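## Task

Take the white radish and the tomato out of the pan and get both wholly inside the bag, between its upper and lower layers. Every other item, the white ball included, must stay in the pan. The loaded part of the bag must lie on the table. At most one corner of the bag may rest on an arm's base. No part of the bag may be in the pan or hang over the table edge by more than a finger's width.

## Robot and tools

ROBOT. There are two 6-joint arms, left_arm and right_arm, and each has a parallel gripper. The joint order is always waist, shoulder, elbow, wrist pitch, wrist yaw, wrist roll. Stated joint ranges in rad: waist -2.618 to 3.054, shoulder 0.000 to 3.142, elbow 0.000 to 3.142, wrist pitch -1.571 to 1.571, wrist yaw -1.571 to 1.571, wrist roll -2.094 to 2.094. A real end may sit up to 0.059 rad either side of these.

FRAMES. In the scene frame the origin is at table-top height, halfway between the nominal bases. +z points up, +x points out over the table, and left_arm is on the +y side. Image left and right do not follow the arm names. Calibrated bases in the scene frame: left_arm (-0.019, +0.343, +0.033) m, quat_wxyz (1, 0, 0, -0.008); right_arm (-0.046, -0.254, +0.023) m, quat_wxyz (1, 0, 0, +0.016). Each base has +z up. Each arm's reported end_effector_position (m) and end_effector_quat_wxyz are in that arm's own base frame, and so is any wrist camera's pose. Fixed cameras and the table use the scene frame. Reported hand poses can be a few cm off, and more so at long reach. The gripper's fingers point along its +z axis and close along its y axis. The reported point lies between the pads, about 1 cm short of the fingertips.

ROW LAYOUT. Every row is one list of 14 numbers covering both arms, even if only one arm moves. Numbers 1-6 are left_arm joint displacements and number 7 is its opening. Numbers 8-14 are the same for right_arm. All numbers are in [-1, 1]. A joint number is an offset, not a pose. It counts from the Joint targets that hold when the action or move begins, not from the previous row. It is scaled so that 1.0 equals 2.224 rad for waist, shoulder and elbow, and 8.485 rad for the three wrist joints. A 0 leaves that joint's target unchanged. The opening is absolute, from -1 (shut) to +1 (fully open, 0.094 m between pads). Between those ends, the fingers go to where grip_measured reads the value you send. To keep a gripper as it is, resend its current command, because 0 means half open.

execute_actions(actions, cameras). actions is a list of actions. Each action is a list of up to 15 rows, and each row runs for one 1/30 s step. If an action has fewer rows, its last row is held until 15 steps are done. Sending the same displacement in a later action moves the joint further again. Both arms' action is rejected if any joint would go more than 0.059 rad beyond its range end, counted from the starting targets. The whole call is rejected if any action is malformed, or if its first action fails that check. A joint pushed past its real end stops there, and the result reports "joint sent to its limit". An empty list just returns state and images. cameras selects images: omitted, null or ["all"] gives all of them, [] gives none, and an unknown name voids the call.

move(target, speed, blend, opening_speed, blocking, cameras). target is one 14-number row, or a list of up to 15 rows. Every row's displacements count from the same starting Joint targets. All joints follow paths that start and end together, so gripper tracks curve, and nothing is avoided. speed is in rad/s for the joint with farthest to go, 0.01 to 12.57, default 0.5. Give one value or one per target. blend is in rad: corners are rounded within that distance and the path stops at the last target. opening_speed is in units per second on the -1..1 scale, at least 0.2. Use a low value to close slowly on squashable items. With blocking=false the call returns after about 0.5 s while the motion continues. The "move:" line reports done, off_target (resting more than 0.035 rad from the target), moving, held or fault, plus limits=held if steps were withheld. done does not prove contact or no contact.

wait(seconds 0-10) lets the scene run while commands are held. stop brakes a running move and needs some room to do so. zoom_image(camera, region=[x0,y0,x1,y1]) magnifies part of the latest image, at most 504x504 px, with (0,0) top-left. finished_scene(scene) ends the scene given by its current number (1 or 2) and cannot be undone.

CAMERAS. cam_head_left, cam_head_right, cam_high, cam_low, cam_left_wrist and cam_right_wrist are all 896x504.

RESULT LINES. Joint positions and Joint velocities give one block per arm, in joint order (rad, rad/s), then the pad gap (m). Velocities show "within noise" when the arm is still. Joint targets is the reference for your next displacements. Tool commands shows the current gripper commands. grip_measured is on the opening scale and reads slightly wide when empty. When squeezing a part it keeps falling below the part's width, so it shows no stop at contact. Joint torques are raw drive outputs with offsets, and joints 1-3 wrap at ±28 N m. "joint command not followed" means the clearance check altered that arm's targets. MOTOR HOT appears at 75 °C. At 90 °C the arm folds and stays idle, and at 100 °C it goes limp.

LIMITS ON MOTION. Each step, targets stay within 0.339 rad (large joints) or 2.2 rad (wrist joints) of measured angles. Targets more than 200 mm from the current gripper position get scaled back, so big moves take several actions. Friction and load can leave joints short, and tiny turns may not happen.

AVOID. Do not let the arms touch or press each other, including one gripper closing on the other's fingers. Avoid fast contact, slams and pressing toward unreachable poses, which also heats motors. Do not drop items or release them while moving. Nothing may leave the table. If an arm is blocked or dragged, send its targets back past its measured positions. Objects may occasionally be nudged by outside pushes.

Each tool is called after ">>>" by a JSON object that holds its "method" and its "body".

## Session

>>> {"method": "execute_actions", "body": {"actions": []}}

Scene clock: 0.00 s.
left_arm: end_effector_position=(+0.4004, -0.0007, +0.0974) grip_measured=+1.000 end_effector_quat_wxyz=(+0.587, -0.029, +0.806, +0.069) | right_arm: end_effector_position=(+0.3897, -0.0329, +0.0731) grip_measured=+1.000 end_effector_quat_wxyz=(+0.525, +0.060, +0.848, -0.037)
Joint positions: left_arm=[-0.108 1.582 0.391 0.875 -0.249 0.001 0.094] | right_arm=[-0.048 1.537 0.415 0.659 0.083 0.041 0.094]
Joint velocities: within noise
Joint torques (N m): no reading
Heat: left arm: 25 °C; right arm: 28 °C.
Joint targets: left_arm=[-0.108 1.579 0.395 0.869 -0.249 0.001] | right_arm=[-0.048 1.527 0.425 0.672 0.084 0.041]
Tool commands: left_gripper/opening=+1.0 right_gripper/opening=+1.0

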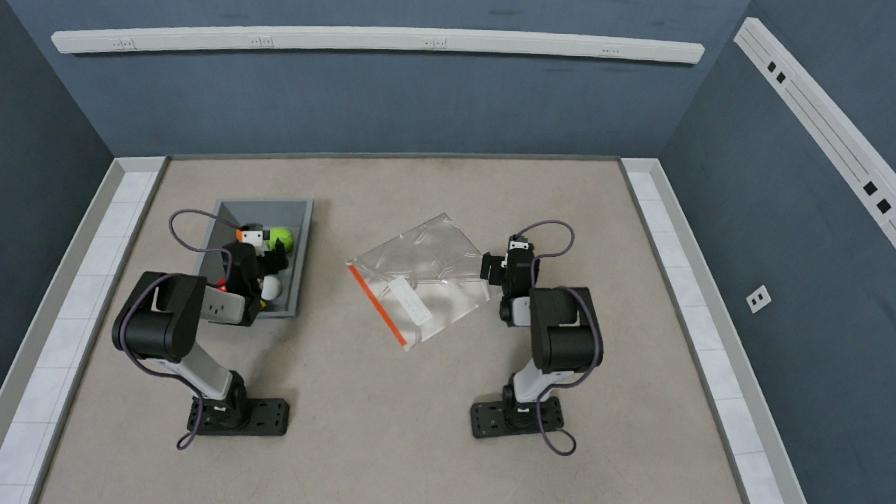

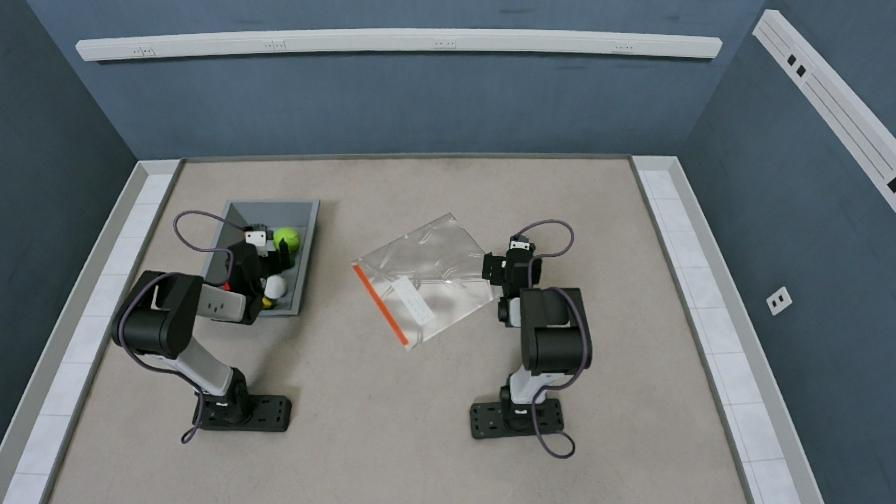

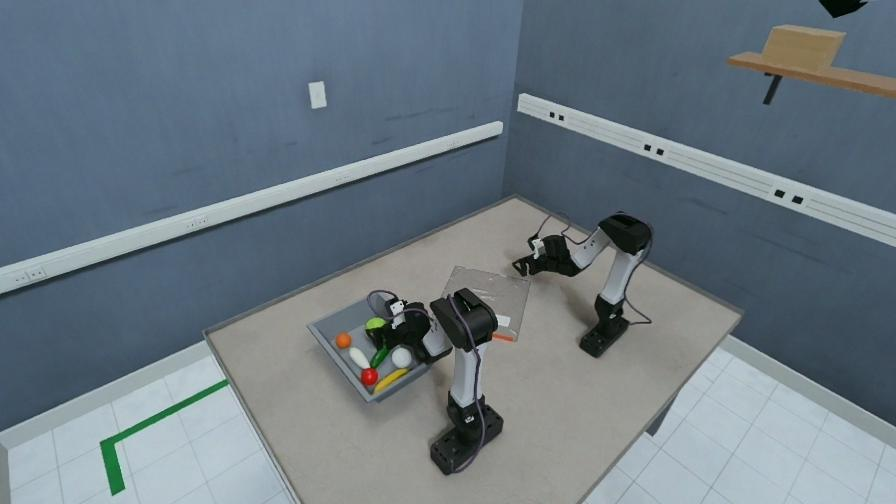

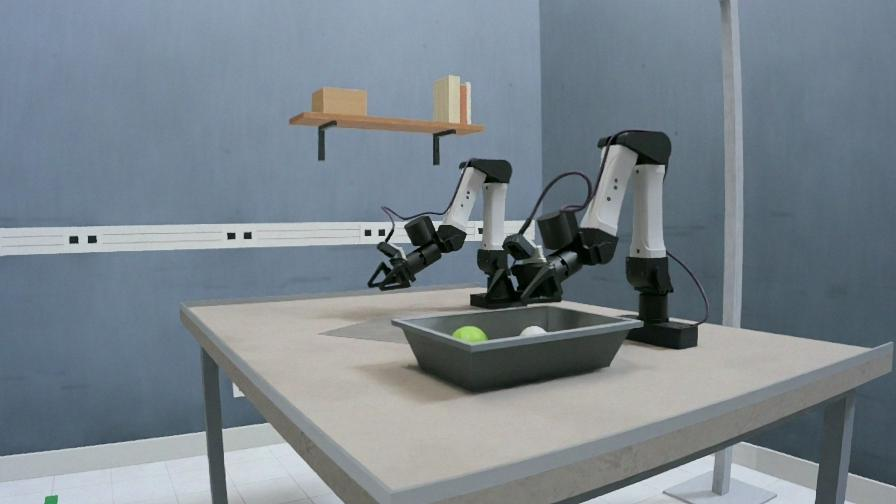

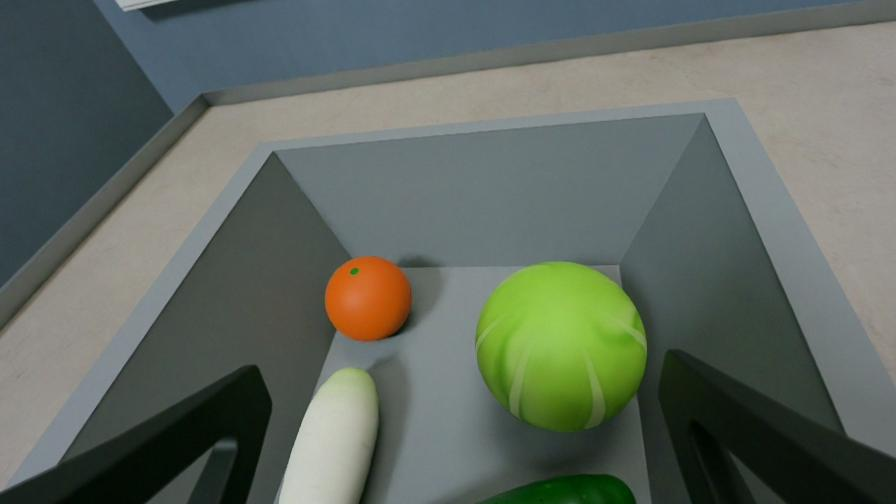

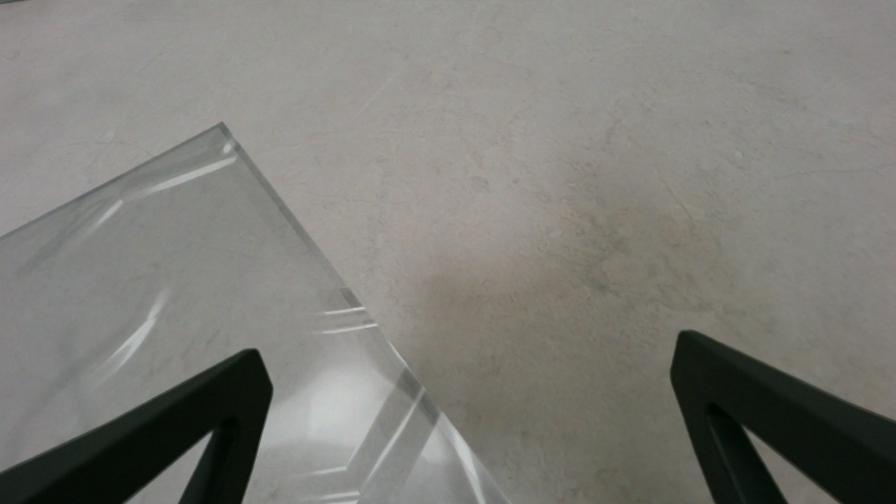

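>>> {"method": "zoom_image", "body": {"camera": "cam_head_left", "region": [320, 190, 520, 360]}}

>>> {"method": "zoom_image", "body": {"camera": "cam_high", "region": [300, 240, 560, 410]}}

>>> {"method": "zoom_image", "body": {"camera": "cam_head_right", "region": [190, 190, 350, 330]}}

Scaled by 2.520 from the camera's 896x504 image, which has a finer 1280x720 frame.

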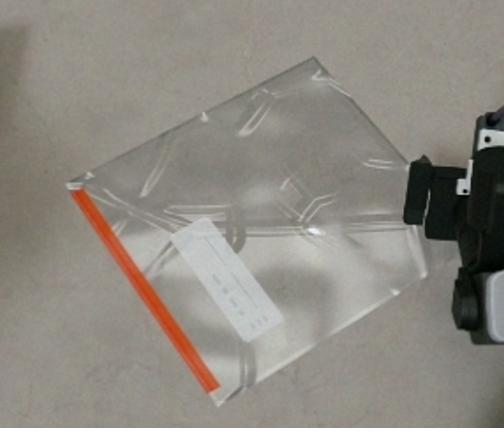

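Scaled by 1.938 from the camera's 896x504 image, which has a finer 1280x720 frame.

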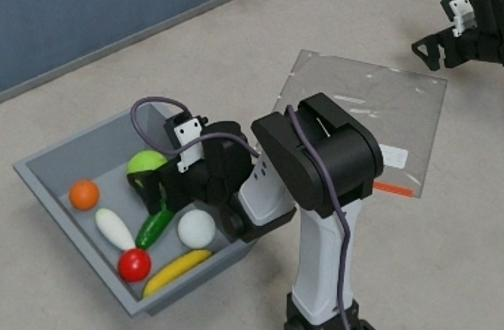

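Scaled by 3.150 from the camera's 896x504 image, which has a finer 1280x720 frame.

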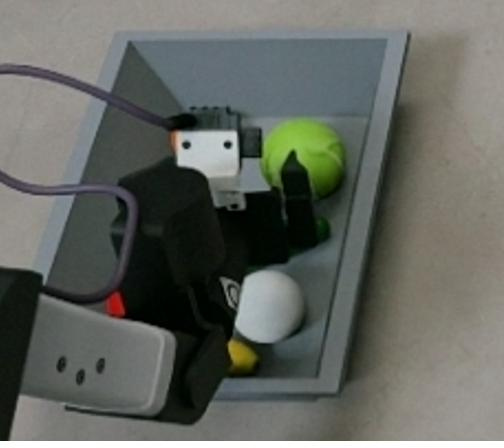

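>>> {"method": "move", "body": {"target": [0.0486,0.123,0.704,-0.257,0.0293,0,1,0.18,0.1466,0.69,-0.2336,-0.0099,-0.0048,1], "speed": 0.8}}

Scene clock: 5.70 s.
left_arm: end_effector_position=(+0.4172, +0.0003, +0.2261) grip_measured=+1.000 end_effector_quat_wxyz=(+0.189, +0.002, +0.982, +0.007) | right_arm: end_effector_position=(+0.3896, +0.1402, +0.2206) grip_measured=+1.000 end_effector_quat_wxyz=(+0.175, -0.166, +0.970, +0.027)
Joint positions: left_arm=[-0.006 1.834 1.942 -1.298 -0.016 0.001 0.094] | right_arm=[0.349 1.839 1.934 -1.309 0.009 0.008 0.094]
Joint velocities: within noise
Joint torques (N m): left_arm=[0.7 -7.3 9.2 1.12 0.15 -0.04] | right_arm=[0.36 -7.3 8.83 0.92 -0.11 -0.03]
Heat: left arm: 27 °C; right arm: 28 °C.
Joint targets: left_arm=[0.001 1.853 1.961 -1.312 0.000 0.001] | right_arm=[0.353 1.853 1.960 -1.310 0.000 0.000]
move: done

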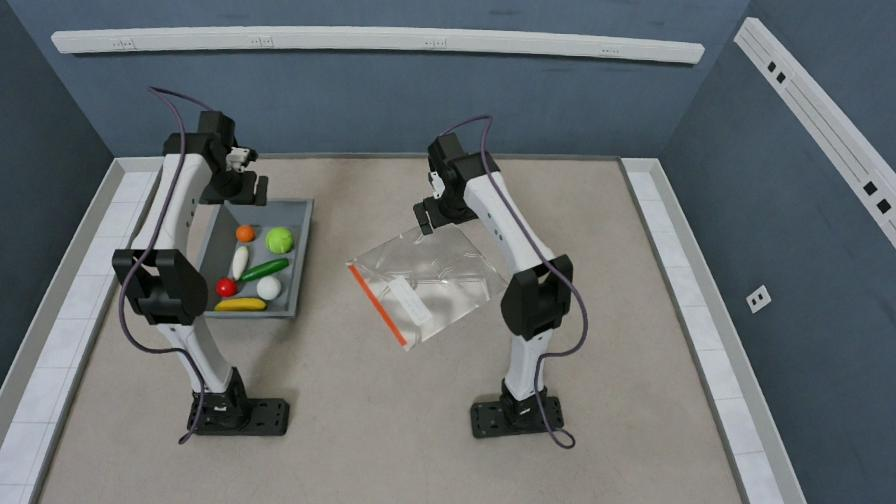

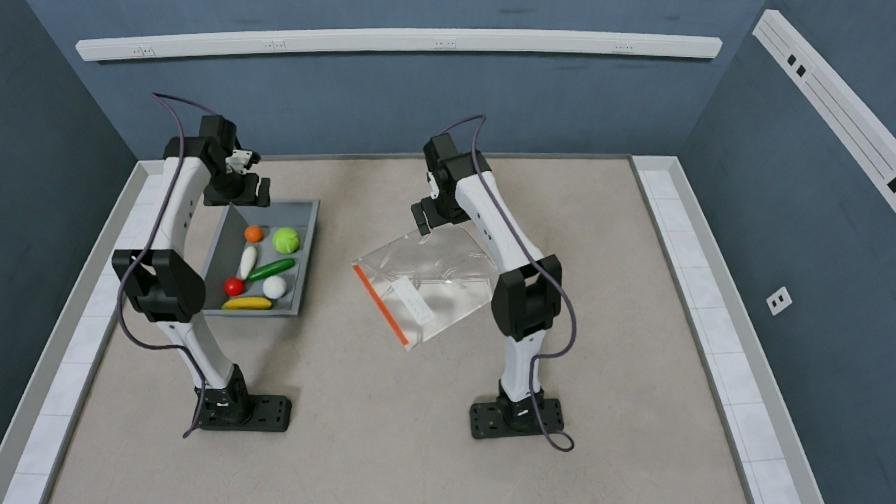

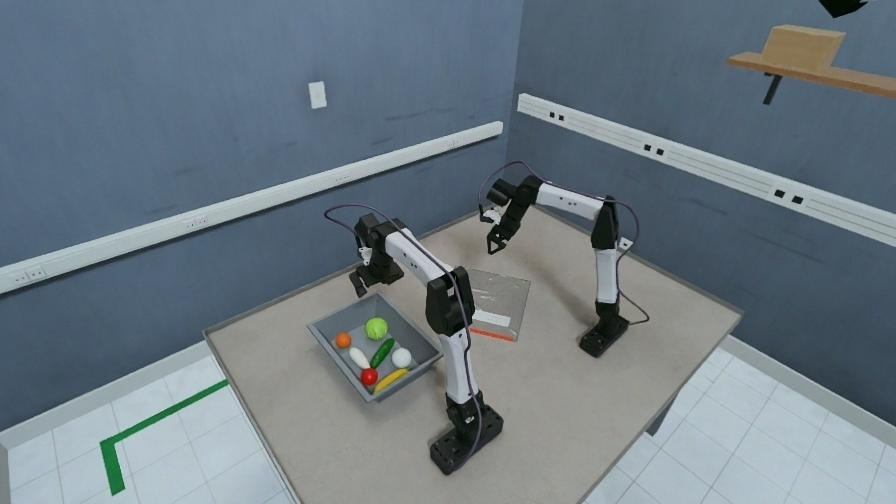

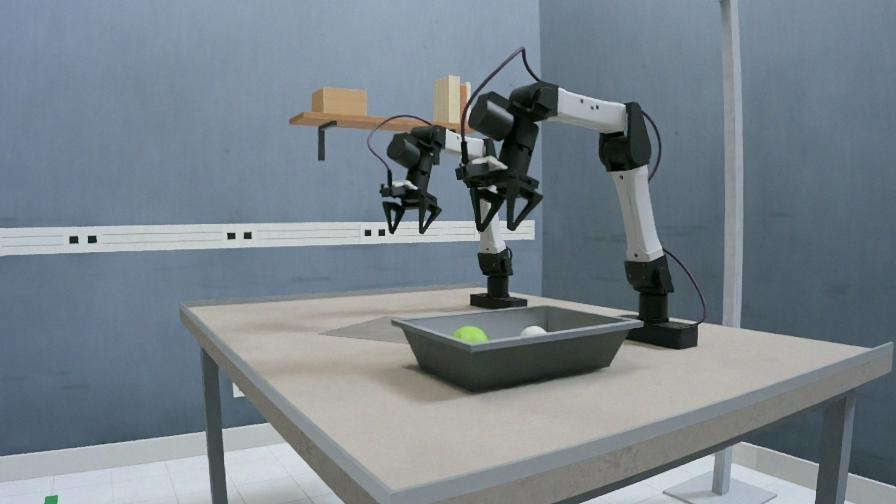

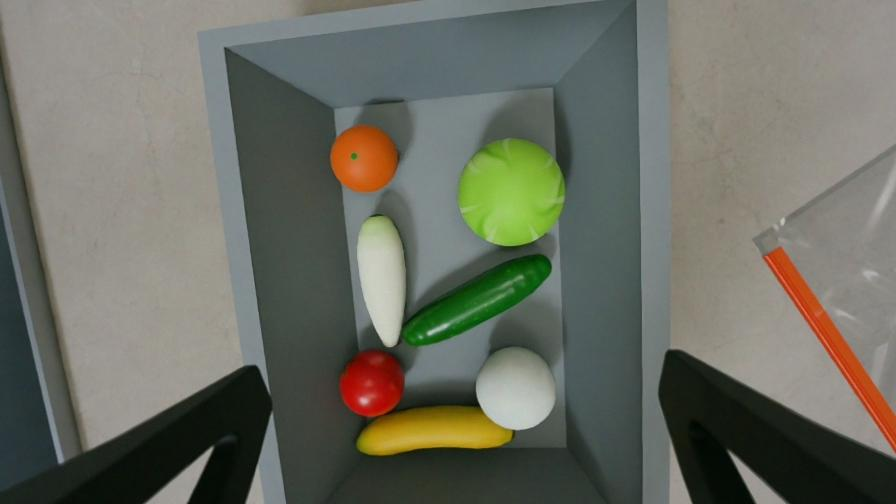

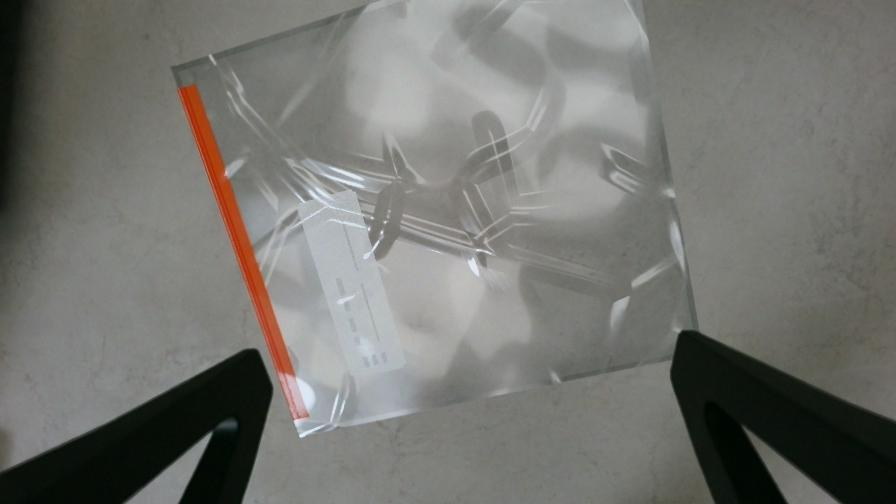

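>>> {"method": "zoom_image", "body": {"camera": "cam_right_wrist", "region": [150, 50, 420, 250]}}

>>> {"method": "zoom_image", "body": {"camera": "cam_right_wrist", "region": [220, 250, 420, 450]}}

Scaled by 1.867 from the camera's 896x504 image, which has a finer 1280x720 frame.

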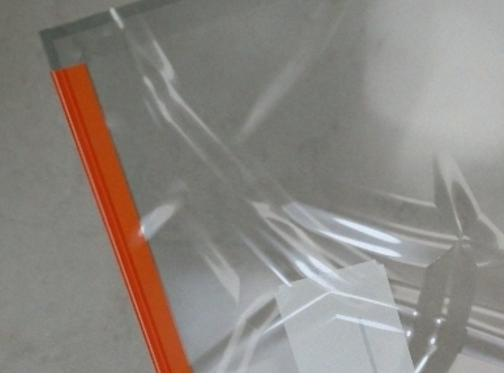

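Scaled by 2.520 from the camera's 896x504 image, which has a finer 1280x720 frame.

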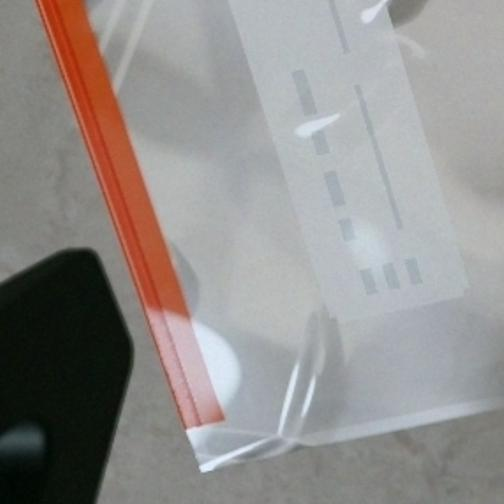

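>>> {"method": "move", "body": {"target": [-0.270,-0.254,-0.597,0.157,0.0367,-0.159,1,0,0,0,0,0,0,1], "speed": 0.8}}

Scene clock: 11.50 s.
left_arm: end_effector_position=(+0.2791, -0.2494, +0.1210) grip_measured=+1.000 end_effector_quat_wxyz=(+0.142, -0.259, +0.849, -0.437) | right_arm: end_effector_position=(+0.3894, +0.1402, +0.2205) grip_measured=+1.000 end_effector_quat_wxyz=(+0.175, -0.167, +0.970, +0.027)
Joint positions: left_arm=[-0.595 1.305 0.643 0.014 0.296 -1.335 0.094] | right_arm=[0.349 1.839 1.934 -1.309 0.009 0.007 0.094]
Joint velocities: within noise
Joint torques (N m): left_arm=[-0.21 -5.89 7.02 2.21 0.2 -0.11] | right_arm=[0.36 -7.27 8.83 0.9 -0.11 -0.03]
Heat: left arm: 27 °C; right arm: 30 °C.
Joint targets: left_arm=[-0.600 1.288 0.633 0.020 0.311 -1.348] | right_arm=[0.353 1.853 1.960 -1.310 0.000 0.000]
move: done

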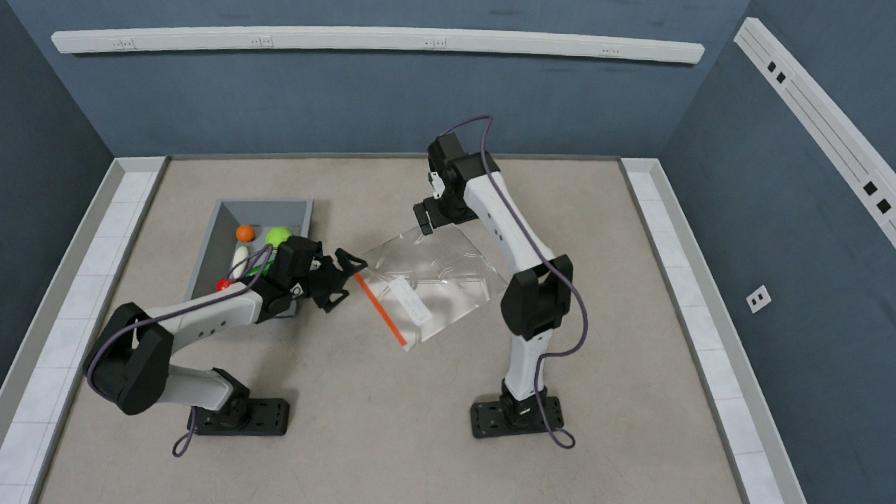

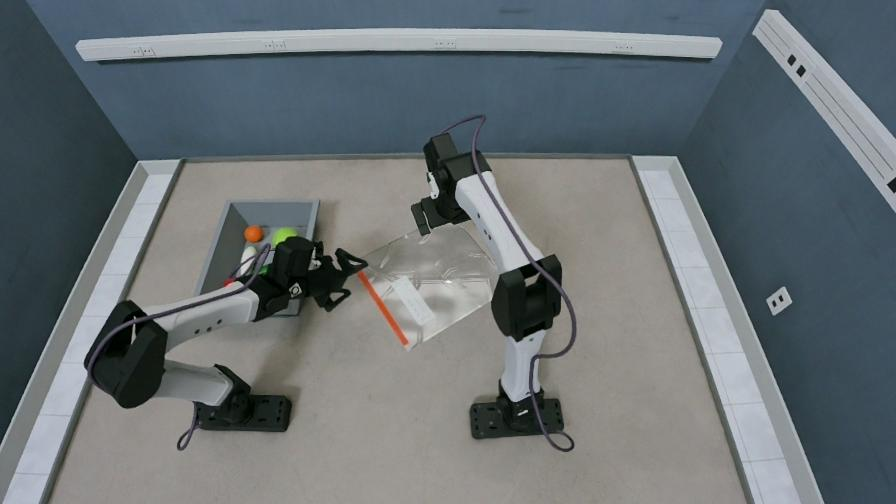

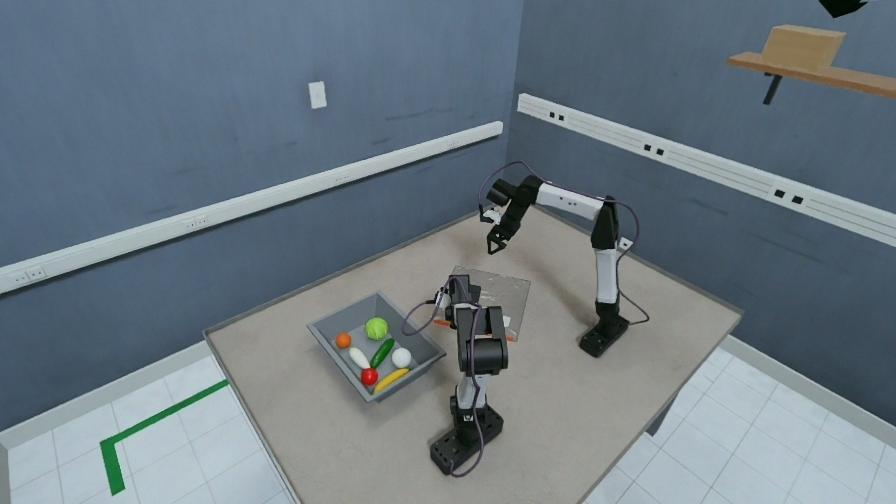

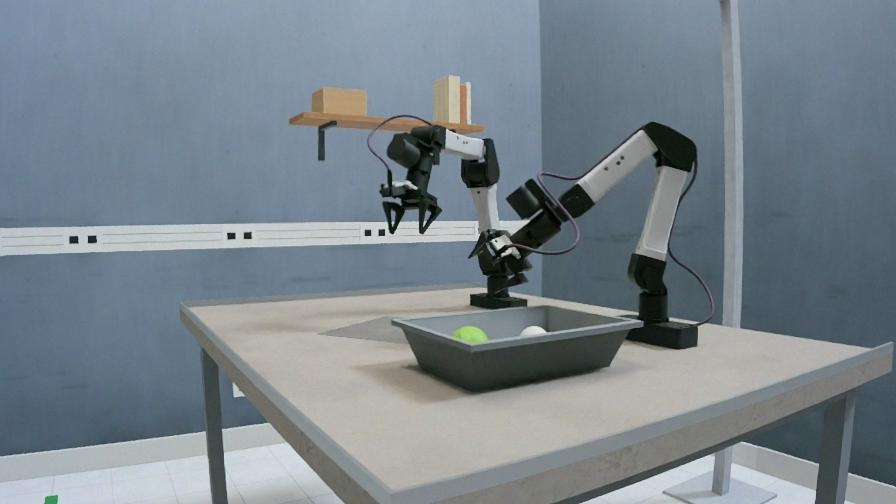

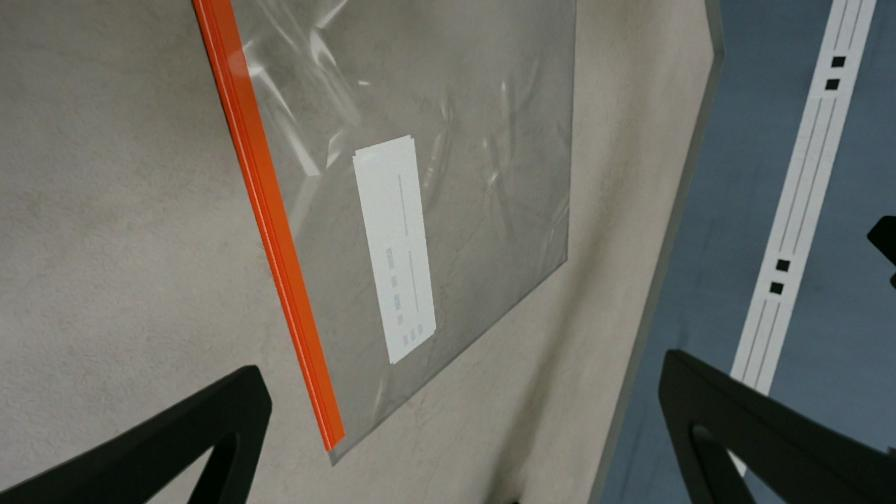

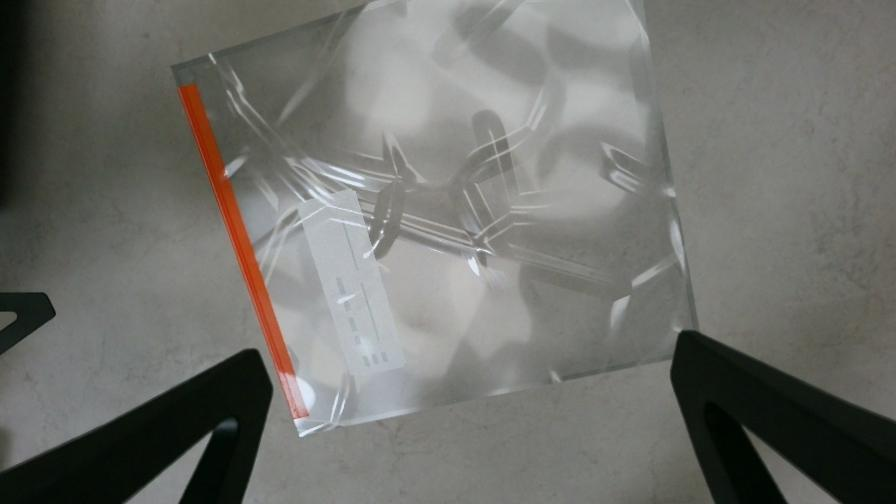

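>>> {"method": "zoom_image", "body": {"camera": "cam_left_wrist", "region": [180, 0, 380, 240]}}

>>> {"method": "zoom_image", "body": {"camera": "cam_left_wrist", "region": [200, 240, 400, 480]}}

Scaled by 2.100 from the camera's 896x504 image, which has a finer 1280x720 frame.

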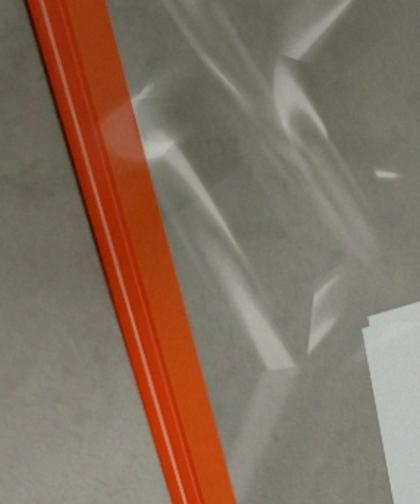

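Scaled by 2.100 from the camera's 896x504 image, which has a finer 1280x720 frame.

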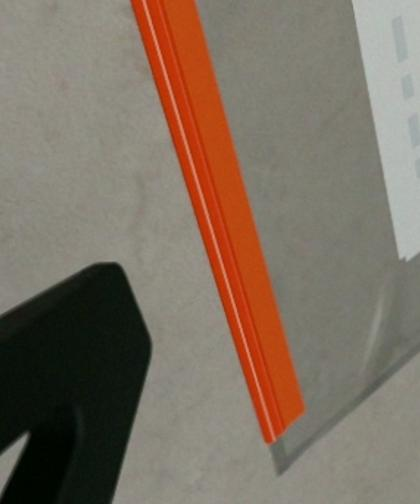

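>>> {"method": "move", "body": {"target": [[0.27,0.254,0.597,-0.157,-0.0367,0.159,1,0,0,0,0,0,0,1],[0.27,0.254,0.597,-0.157,-0.0367,0.159,1,0.1893,0.1457,-0.0387,0.005,0,0.0224,-0.36]], "speed": 0.9, "cameras": ["cam_head_left","cam_right_wrist"]}}

Scene clock: 17.50 s.
left_arm: end_effector_position=(+0.4167, -0.0022, +0.2256) grip_measured=+1.000 end_effector_quat_wxyz=(+0.188, -0.005, +0.982, -0.009) | right_arm: end_effector_position=(+0.2981, +0.2939, +0.0673) grip_measured=-0.359 end_effector_quat_wxyz=(-0.007, -0.293, +0.956, -0.003)
Joint positions: left_arm=[0.001 1.833 1.939 -1.298 0.016 -0.011 0.094] | right_arm=[0.778 2.178 1.869 -1.277 0 0.183 0.03]
Joint velocities: within noise
Joint torques (N m): left_arm=[0.13 -7.28 9.4 1.11 -0.12 0.07] | right_arm=[-0.39 -10.96 6.46 0.35 -0.02 0.13]
Heat: left arm: 28 °C; right arm: 31 °C.
Joint targets: left_arm=[0.000 1.853 1.961 -1.312 0.000 0.001] | right_arm=[0.774 2.177 1.874 -1.267 0.000 0.190]
move: done
Images, in order (width x height): cam_head_left 896x504, cam_right_wrist 896x504.

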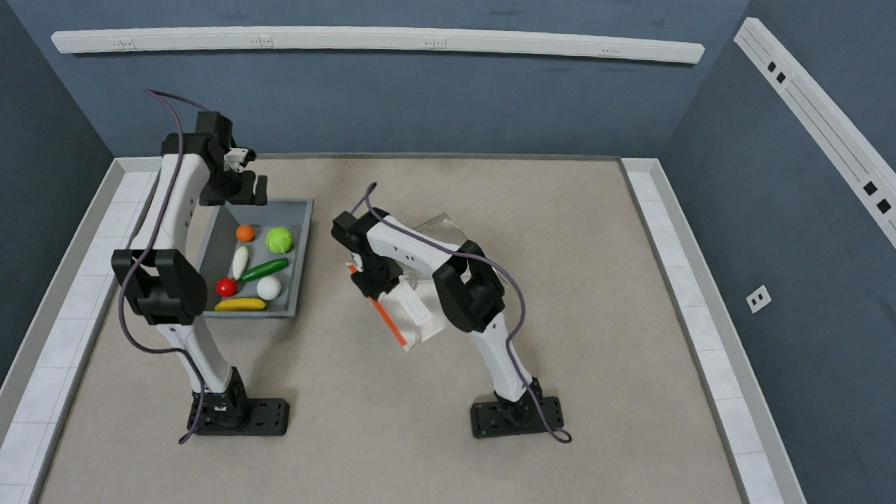

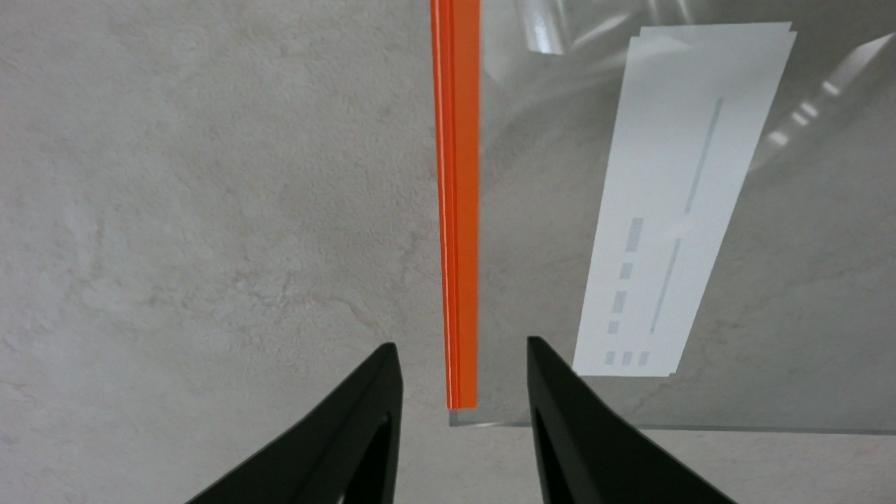

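>>> {"method": "move", "body": {"target": [0,0,0,0,0,0,1,-0.0247,0.0184,-0.0994,0.0308,0,-0.0065,-0.3], "speed": 0.3, "cameras": ["cam_low","cam_right_wrist"]}}

Scene clock: 19.70 s.
left_arm: end_effector_position=(+0.4167, -0.0021, +0.2256) grip_measured=+1.000 end_effector_quat_wxyz=(+0.188, -0.005, +0.982, -0.009) | right_arm: end_effector_position=(+0.3127, +0.2766, +0.0035) grip_measured=-0.301 end_effector_quat_wxyz=(+0.001, -0.287, +0.958, +0.001)
Joint positions: left_arm=[0.001 1.833 1.939 -1.298 0.015 -0.011 0.094] | right_arm=[0.724 2.205 1.655 -1.018 0 0.143 0.033]
Joint velocities: within noise
Joint torques (N m): left_arm=[0.14 -7.3 9.44 1.11 -0.12 0.07] | right_arm=[-0.47 -9.74 5.57 0.35 -0.01 -0.04]
Heat: left arm: 28 °C; right arm: 31 °C.
Joint targets: left_arm=[0.000 1.853 1.961 -1.312 0.000 0.001] | right_arm=[0.719 2.218 1.653 -1.006 0.000 0.135]
move: done
Images, in order (width x height): cam_low 896x504, cam_right_wrist 896x504.

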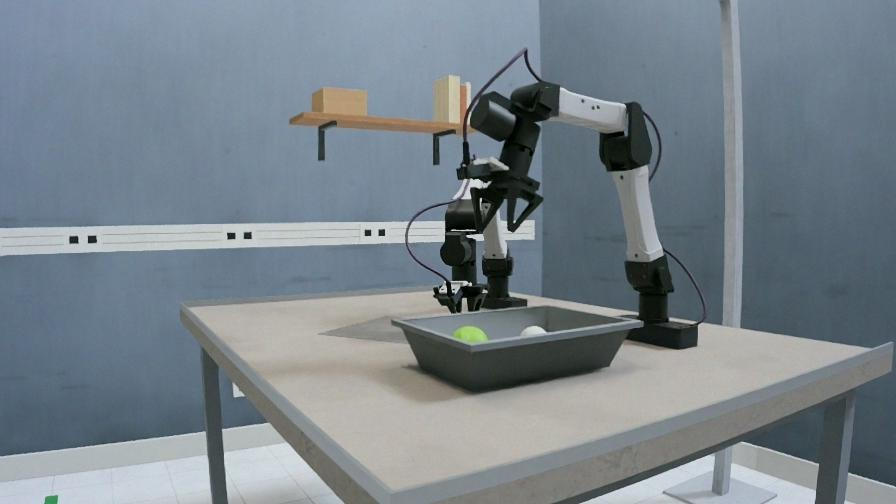

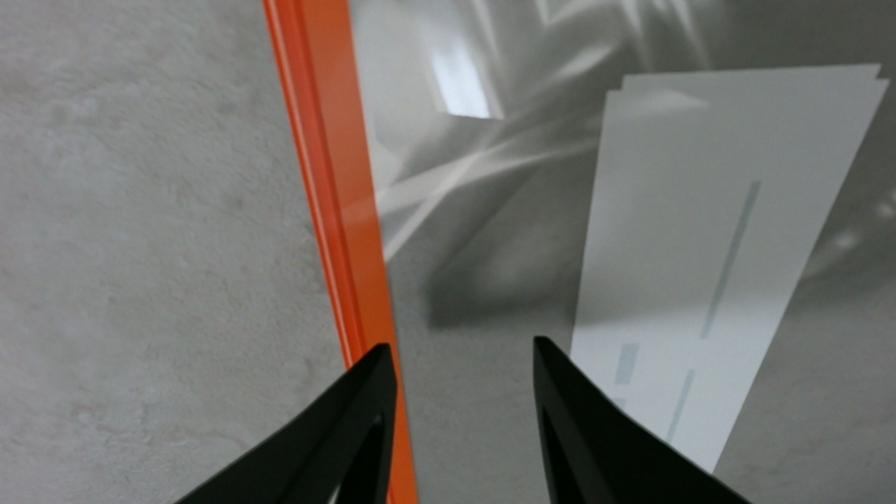

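>>> {"method": "move", "body": {"target": [0,0,0,0,0,0,1,0,0.0103,-0.0139,0.0064,0,0,-0.3], "speed": 0.1, "cameras": ["cam_right_wrist"]}}

>>> {"method": "move", "body": {"target": [0,0,0,0,0,0,1,0,0,0,0,0,0,-1], "opening_speed": 0.4, "cameras": ["cam_right_wrist","cam_low"]}}

Scene clock: 20.73 s.
left_arm: end_effector_position=(+0.4167, -0.0021, +0.2256) grip_measured=+1.000 end_effector_quat_wxyz=(+0.188, -0.005, +0.982, -0.009) | right_arm: end_effector_position=(+0.3133, +0.2771, -0.0079) grip_measured=-0.301 end_effector_quat_wxyz=(+0.003, -0.287, +0.958, +0.001)
Joint positions: left_arm=[0.001 1.833 1.939 -1.298 0.015 -0.011 0.094] | right_arm=[0.724 2.22 1.632 -0.977 0 0.142 0.033]
Joint velocities: within noise
Joint torques (N m): left_arm=[0.13 -7.3 9.42 1.1 -0.13 0.07] | right_arm=[-0.49 -9.43 4.71 0.54 -0.06 -0.03]
Heat: left arm: 28 °C; right arm: 32 °C.
Joint targets: left_arm=[0.000 1.853 1.961 -1.312 0.000 0.001] | right_arm=[0.719 2.241 1.622 -0.952 0.000 0.135]
move: done
Images, in order (width x height): cam_right_wrist 896x504.

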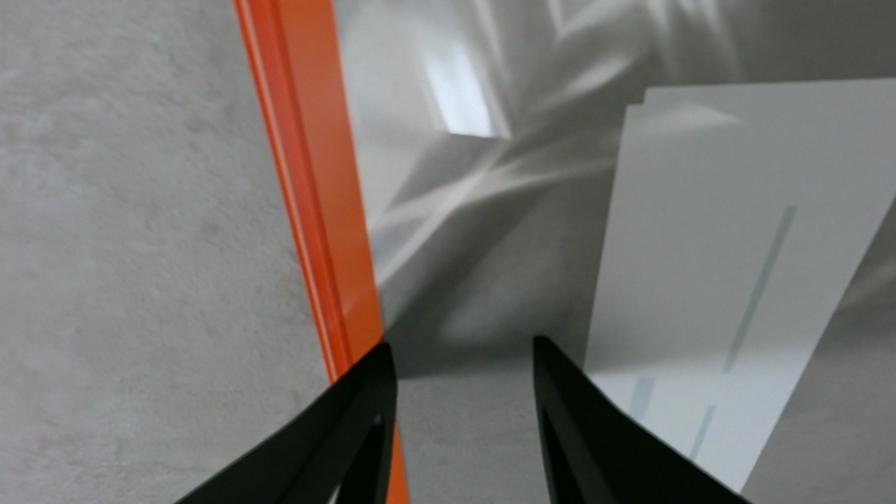

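Scene clock: 22.70 s.
left_arm: end_effector_position=(+0.4167, -0.0021, +0.2256) grip_measured=+1.000 end_effector_quat_wxyz=(+0.188, -0.005, +0.982, -0.009) | right_arm: end_effector_position=(+0.3157, +0.2783, -0.0078) grip_measured=-0.991 end_effector_quat_wxyz=(+0.008, -0.286, +0.958, +0.003)
Joint positions: left_arm=[0.001 1.833 1.939 -1.298 0.015 -0.011 0.094] | right_arm=[0.723 2.22 1.632 -0.966 0.001 0.142 0]
Joint velocities: within noise
Joint torques (N m): left_arm=[0.17 -7.27 9.43 1.11 -0.13 0.06] | right_arm=[-0.39 -9.09 4.78 0.46 -0.03 -0.02]
Heat: left arm: 28 °C; right arm: 32 °C.
Joint targets: left_arm=[0.000 1.853 1.961 -1.312 0.000 0.001] | right_arm=[0.719 2.241 1.622 -0.952 0.000 0.135]
move: done
Images, in order (width x height): cam_low 896x504, cam_right_wrist 896x504.

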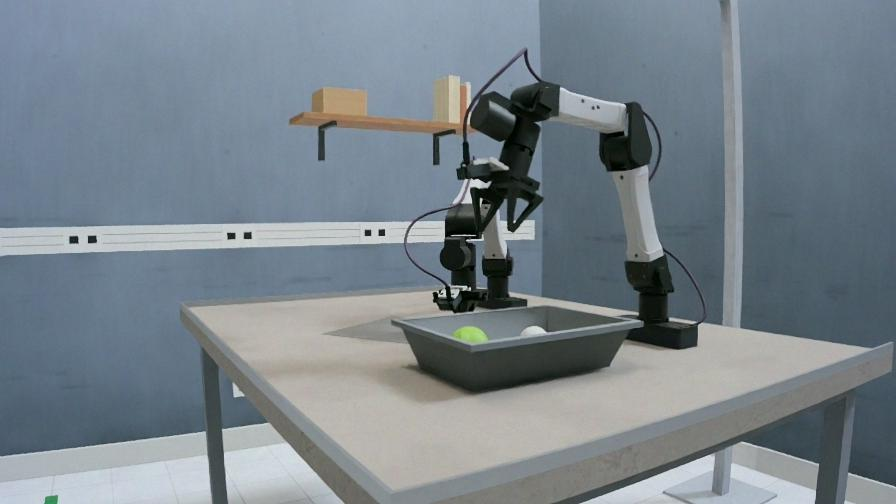

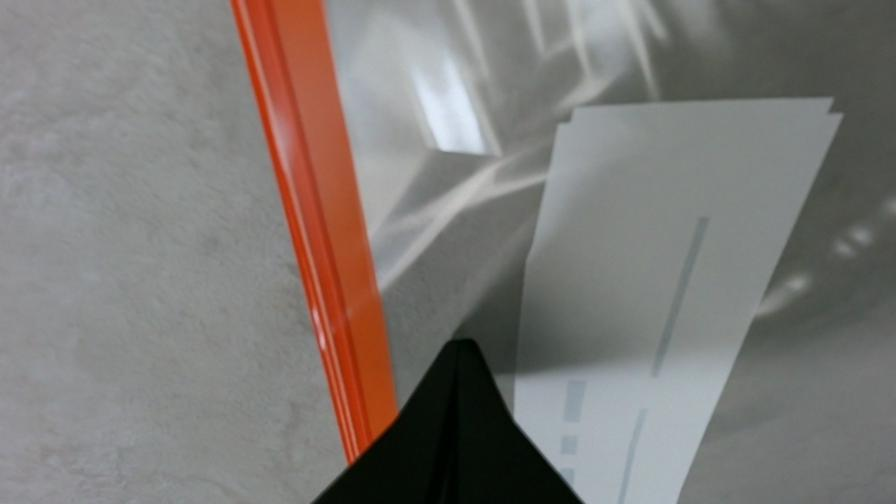

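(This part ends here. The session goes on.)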